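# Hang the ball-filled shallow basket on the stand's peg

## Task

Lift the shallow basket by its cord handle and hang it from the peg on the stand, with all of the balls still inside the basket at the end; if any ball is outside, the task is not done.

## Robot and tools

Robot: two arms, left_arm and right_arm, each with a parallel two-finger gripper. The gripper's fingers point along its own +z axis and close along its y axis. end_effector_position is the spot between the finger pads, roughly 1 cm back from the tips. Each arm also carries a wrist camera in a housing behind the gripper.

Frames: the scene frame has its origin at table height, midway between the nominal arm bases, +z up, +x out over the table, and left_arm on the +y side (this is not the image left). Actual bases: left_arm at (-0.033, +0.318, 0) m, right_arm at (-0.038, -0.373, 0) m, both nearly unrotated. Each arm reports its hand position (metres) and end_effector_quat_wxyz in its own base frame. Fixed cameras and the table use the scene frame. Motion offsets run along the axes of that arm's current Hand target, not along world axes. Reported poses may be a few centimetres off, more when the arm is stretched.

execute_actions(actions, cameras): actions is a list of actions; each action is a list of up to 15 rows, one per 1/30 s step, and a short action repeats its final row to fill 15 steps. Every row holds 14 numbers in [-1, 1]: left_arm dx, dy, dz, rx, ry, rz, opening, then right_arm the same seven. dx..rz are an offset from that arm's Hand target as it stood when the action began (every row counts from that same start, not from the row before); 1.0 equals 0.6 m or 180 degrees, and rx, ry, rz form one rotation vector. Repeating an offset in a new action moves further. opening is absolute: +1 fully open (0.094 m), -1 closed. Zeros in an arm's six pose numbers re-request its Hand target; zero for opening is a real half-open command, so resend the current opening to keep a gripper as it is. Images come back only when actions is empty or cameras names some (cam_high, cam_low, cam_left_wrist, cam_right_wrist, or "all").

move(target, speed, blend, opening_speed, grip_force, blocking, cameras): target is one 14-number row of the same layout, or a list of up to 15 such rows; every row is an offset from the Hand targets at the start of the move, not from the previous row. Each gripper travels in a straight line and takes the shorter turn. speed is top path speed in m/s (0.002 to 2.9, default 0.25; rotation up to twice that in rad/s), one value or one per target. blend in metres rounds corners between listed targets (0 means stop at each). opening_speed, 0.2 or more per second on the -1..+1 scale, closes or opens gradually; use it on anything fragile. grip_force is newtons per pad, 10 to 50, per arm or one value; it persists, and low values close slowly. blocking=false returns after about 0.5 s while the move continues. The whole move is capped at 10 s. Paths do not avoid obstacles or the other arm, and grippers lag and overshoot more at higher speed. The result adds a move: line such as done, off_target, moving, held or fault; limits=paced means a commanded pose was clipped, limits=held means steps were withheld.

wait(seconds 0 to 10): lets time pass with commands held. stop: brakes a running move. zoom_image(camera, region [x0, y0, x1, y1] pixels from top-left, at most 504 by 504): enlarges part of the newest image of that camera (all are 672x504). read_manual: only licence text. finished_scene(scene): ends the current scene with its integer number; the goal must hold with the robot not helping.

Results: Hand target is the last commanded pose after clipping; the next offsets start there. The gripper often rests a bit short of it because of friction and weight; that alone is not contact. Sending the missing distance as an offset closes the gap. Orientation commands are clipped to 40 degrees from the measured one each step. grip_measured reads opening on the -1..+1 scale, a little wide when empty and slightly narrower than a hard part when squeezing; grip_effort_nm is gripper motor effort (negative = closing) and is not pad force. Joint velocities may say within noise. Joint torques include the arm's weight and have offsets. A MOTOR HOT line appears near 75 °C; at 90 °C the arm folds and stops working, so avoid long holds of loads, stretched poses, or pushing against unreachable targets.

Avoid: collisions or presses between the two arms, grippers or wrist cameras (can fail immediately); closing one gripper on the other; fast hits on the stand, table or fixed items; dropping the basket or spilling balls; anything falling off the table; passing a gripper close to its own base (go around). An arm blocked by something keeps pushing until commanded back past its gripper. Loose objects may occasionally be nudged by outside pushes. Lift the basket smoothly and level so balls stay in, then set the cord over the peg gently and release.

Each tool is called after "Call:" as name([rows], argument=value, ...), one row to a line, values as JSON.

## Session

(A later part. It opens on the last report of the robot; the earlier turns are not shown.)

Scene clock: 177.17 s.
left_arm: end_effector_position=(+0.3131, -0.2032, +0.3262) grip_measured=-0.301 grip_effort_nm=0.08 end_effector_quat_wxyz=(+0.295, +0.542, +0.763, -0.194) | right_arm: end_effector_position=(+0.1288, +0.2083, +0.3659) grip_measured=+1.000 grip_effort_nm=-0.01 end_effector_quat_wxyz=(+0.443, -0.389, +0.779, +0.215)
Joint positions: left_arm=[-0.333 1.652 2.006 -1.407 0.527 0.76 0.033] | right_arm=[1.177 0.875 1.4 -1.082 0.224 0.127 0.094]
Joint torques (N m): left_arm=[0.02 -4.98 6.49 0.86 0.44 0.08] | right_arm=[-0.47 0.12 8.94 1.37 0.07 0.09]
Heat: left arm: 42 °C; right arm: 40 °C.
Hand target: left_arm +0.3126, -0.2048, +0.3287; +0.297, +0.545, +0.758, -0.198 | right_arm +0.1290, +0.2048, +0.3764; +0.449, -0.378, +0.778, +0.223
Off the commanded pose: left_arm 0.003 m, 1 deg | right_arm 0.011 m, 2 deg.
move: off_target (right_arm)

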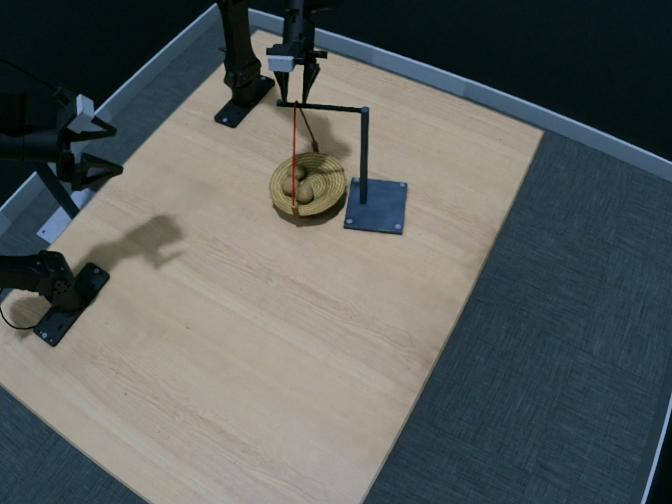

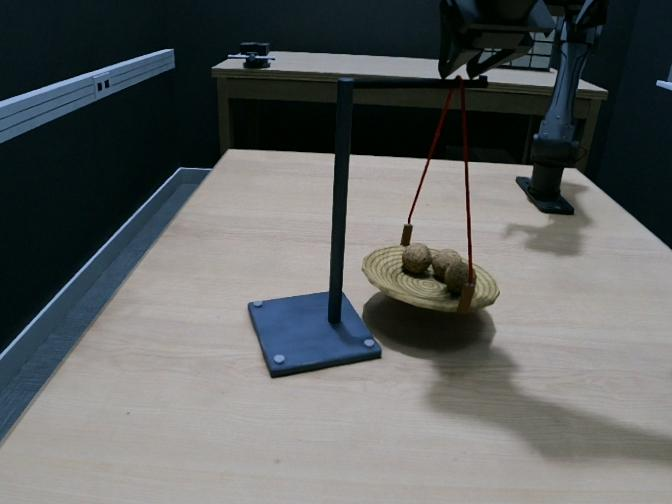

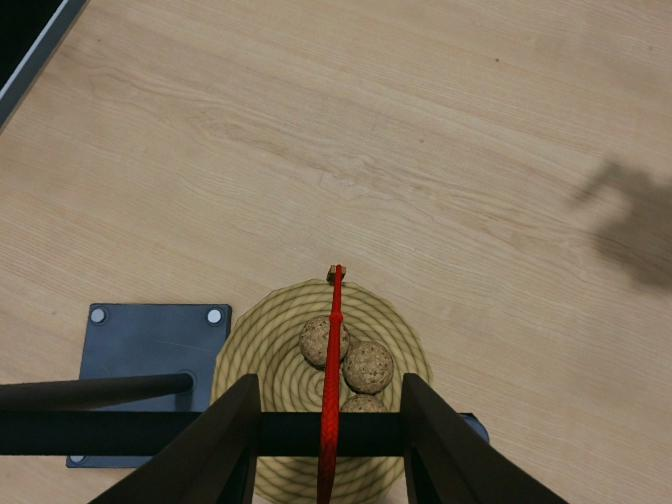

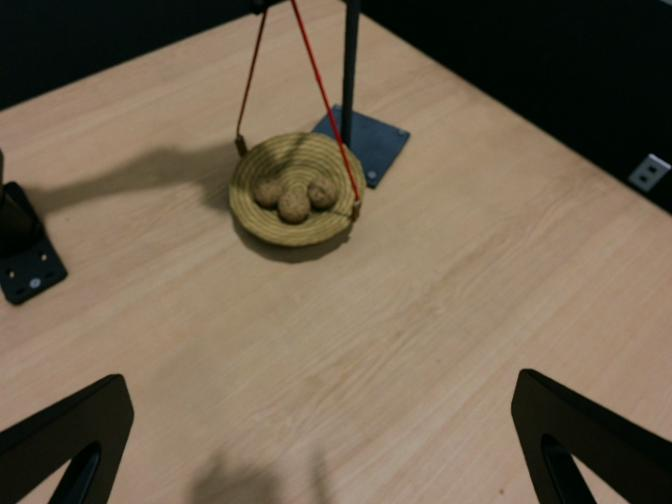

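Call:
move(target=[0,0,-0.17,0,0,0,-0.3,0,0,0,0,0,0,1], speed=0.06, cameras=["all"])

Call:
wait(seconds=1.5, cameras=["cam_low"])

Scene clock: 181.23 s.
left_arm: end_effector_position=(+0.2978, -0.1402, +0.3898) grip_measured=-0.301 grip_effort_nm=0.08 end_effector_quat_wxyz=(+0.370, +0.502, +0.762, -0.173) | right_arm: end_effector_position=(+0.1288, +0.2083, +0.3659) grip_measured=+1.000 grip_effort_nm=-0.01 end_effector_quat_wxyz=(+0.443, -0.389, +0.779, +0.215)
Joint positions: left_arm=[-0.117 1.562 2.147 -1.55 0.625 0.847 0.033] | right_arm=[1.177 0.875 1.4 -1.082 0.224 0.127 0.094]
Joint torques (N m): left_arm=[0.43 -5.48 6.91 0.9 0.6 0.09] | right_arm=[-0.64 0.34 9.11 1.34 0.06 0.11]
Heat: left arm: 42 °C; right arm: 40 °C.
Hand target: left_arm +0.2887, -0.1412, +0.4047; +0.297, +0.545, +0.758, -0.198 | right_arm +0.1290, +0.2048, +0.3764; +0.449, -0.378, +0.778, +0.223
Off the commanded pose: left_arm 0.017 m, 10 deg | right_arm 0.011 m, 2 deg.
joint sent to its limit (left arm) — joint 4 (wrist pitch), lower limit. The joint targets are off in orientation, not in position.
move: off_target (left_arm, right_arm)

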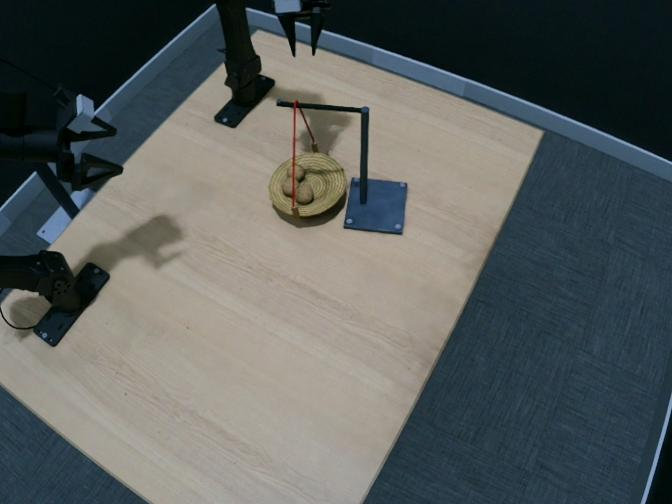

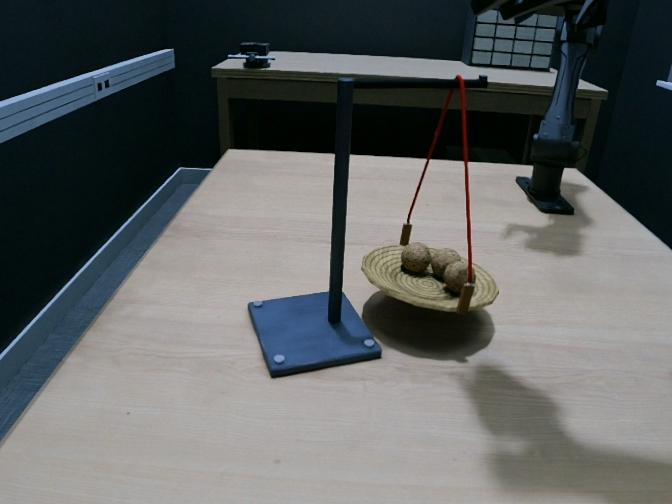

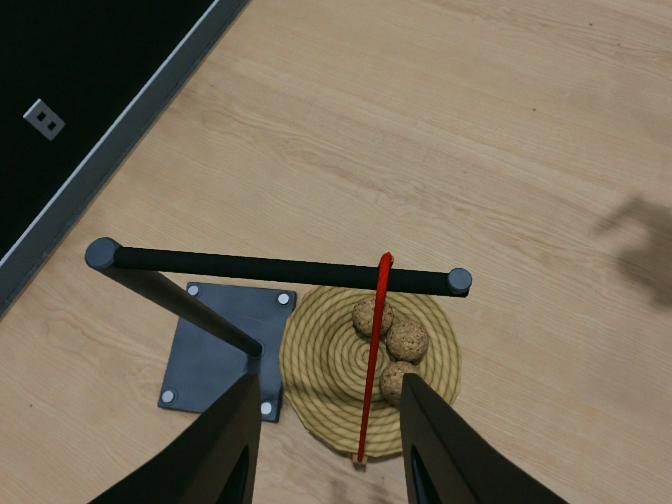

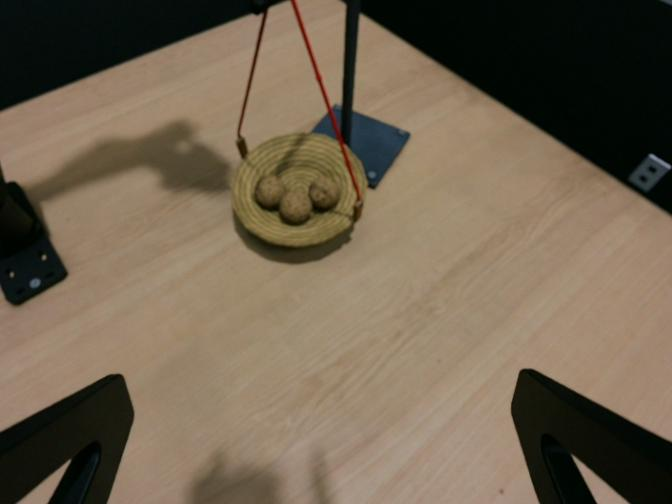

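Scene clock: 182.73 s.
left_arm: end_effector_position=(+0.2978, -0.1402, +0.3899) grip_measured=-0.301 grip_effort_nm=0.08 end_effector_quat_wxyz=(+0.370, +0.502, +0.762, -0.173) | right_arm: end_effector_position=(+0.1288, +0.2083, +0.3659) grip_measured=+1.000 grip_effort_nm=-0.01 end_effector_quat_wxyz=(+0.443, -0.389, +0.779, +0.215)
Joint positions: left_arm=[-0.117 1.562 2.147 -1.55 0.626 0.847 0.033] | right_arm=[1.177 0.875 1.4 -1.082 0.224 0.127 0.094]
Joint torques (N m): left_arm=[0.44 -5.48 6.91 0.91 0.62 0.08] | right_arm=[-0.53 0.09 9.09 1.33 0 0.11]
Heat: left arm: 43 °C; right arm: 40 °C.
Hand target: left_arm +0.2887, -0.1412, +0.4047; +0.297, +0.545, +0.758, -0.198 | right_arm +0.1290, +0.2048, +0.3764; +0.449, -0.378, +0.778, +0.223
Tool commands: left_gripper/opening=-0.3 right_gripper/opening=+1.0
Off the commanded pose: left_arm 0.017 m, 10 deg | right_arm 0.011 m, 2 deg.
wait: 1.50 s; at rest by 0.17 s
Images, in order (width x height): cam_low 672x504.

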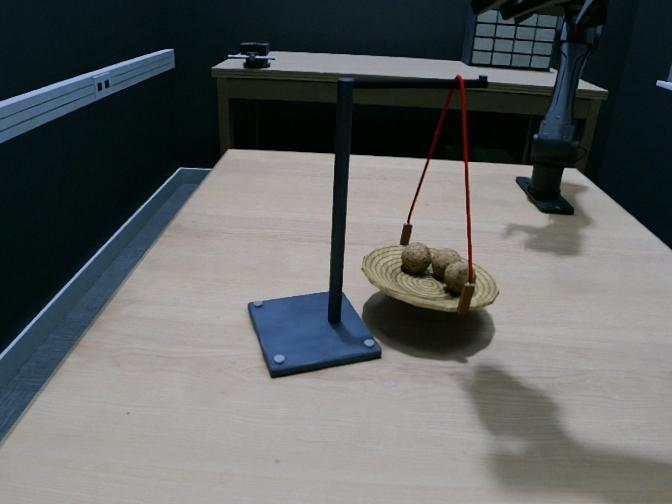

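Call:
finished_scene(scene=1)

The scene is finished: the task was done.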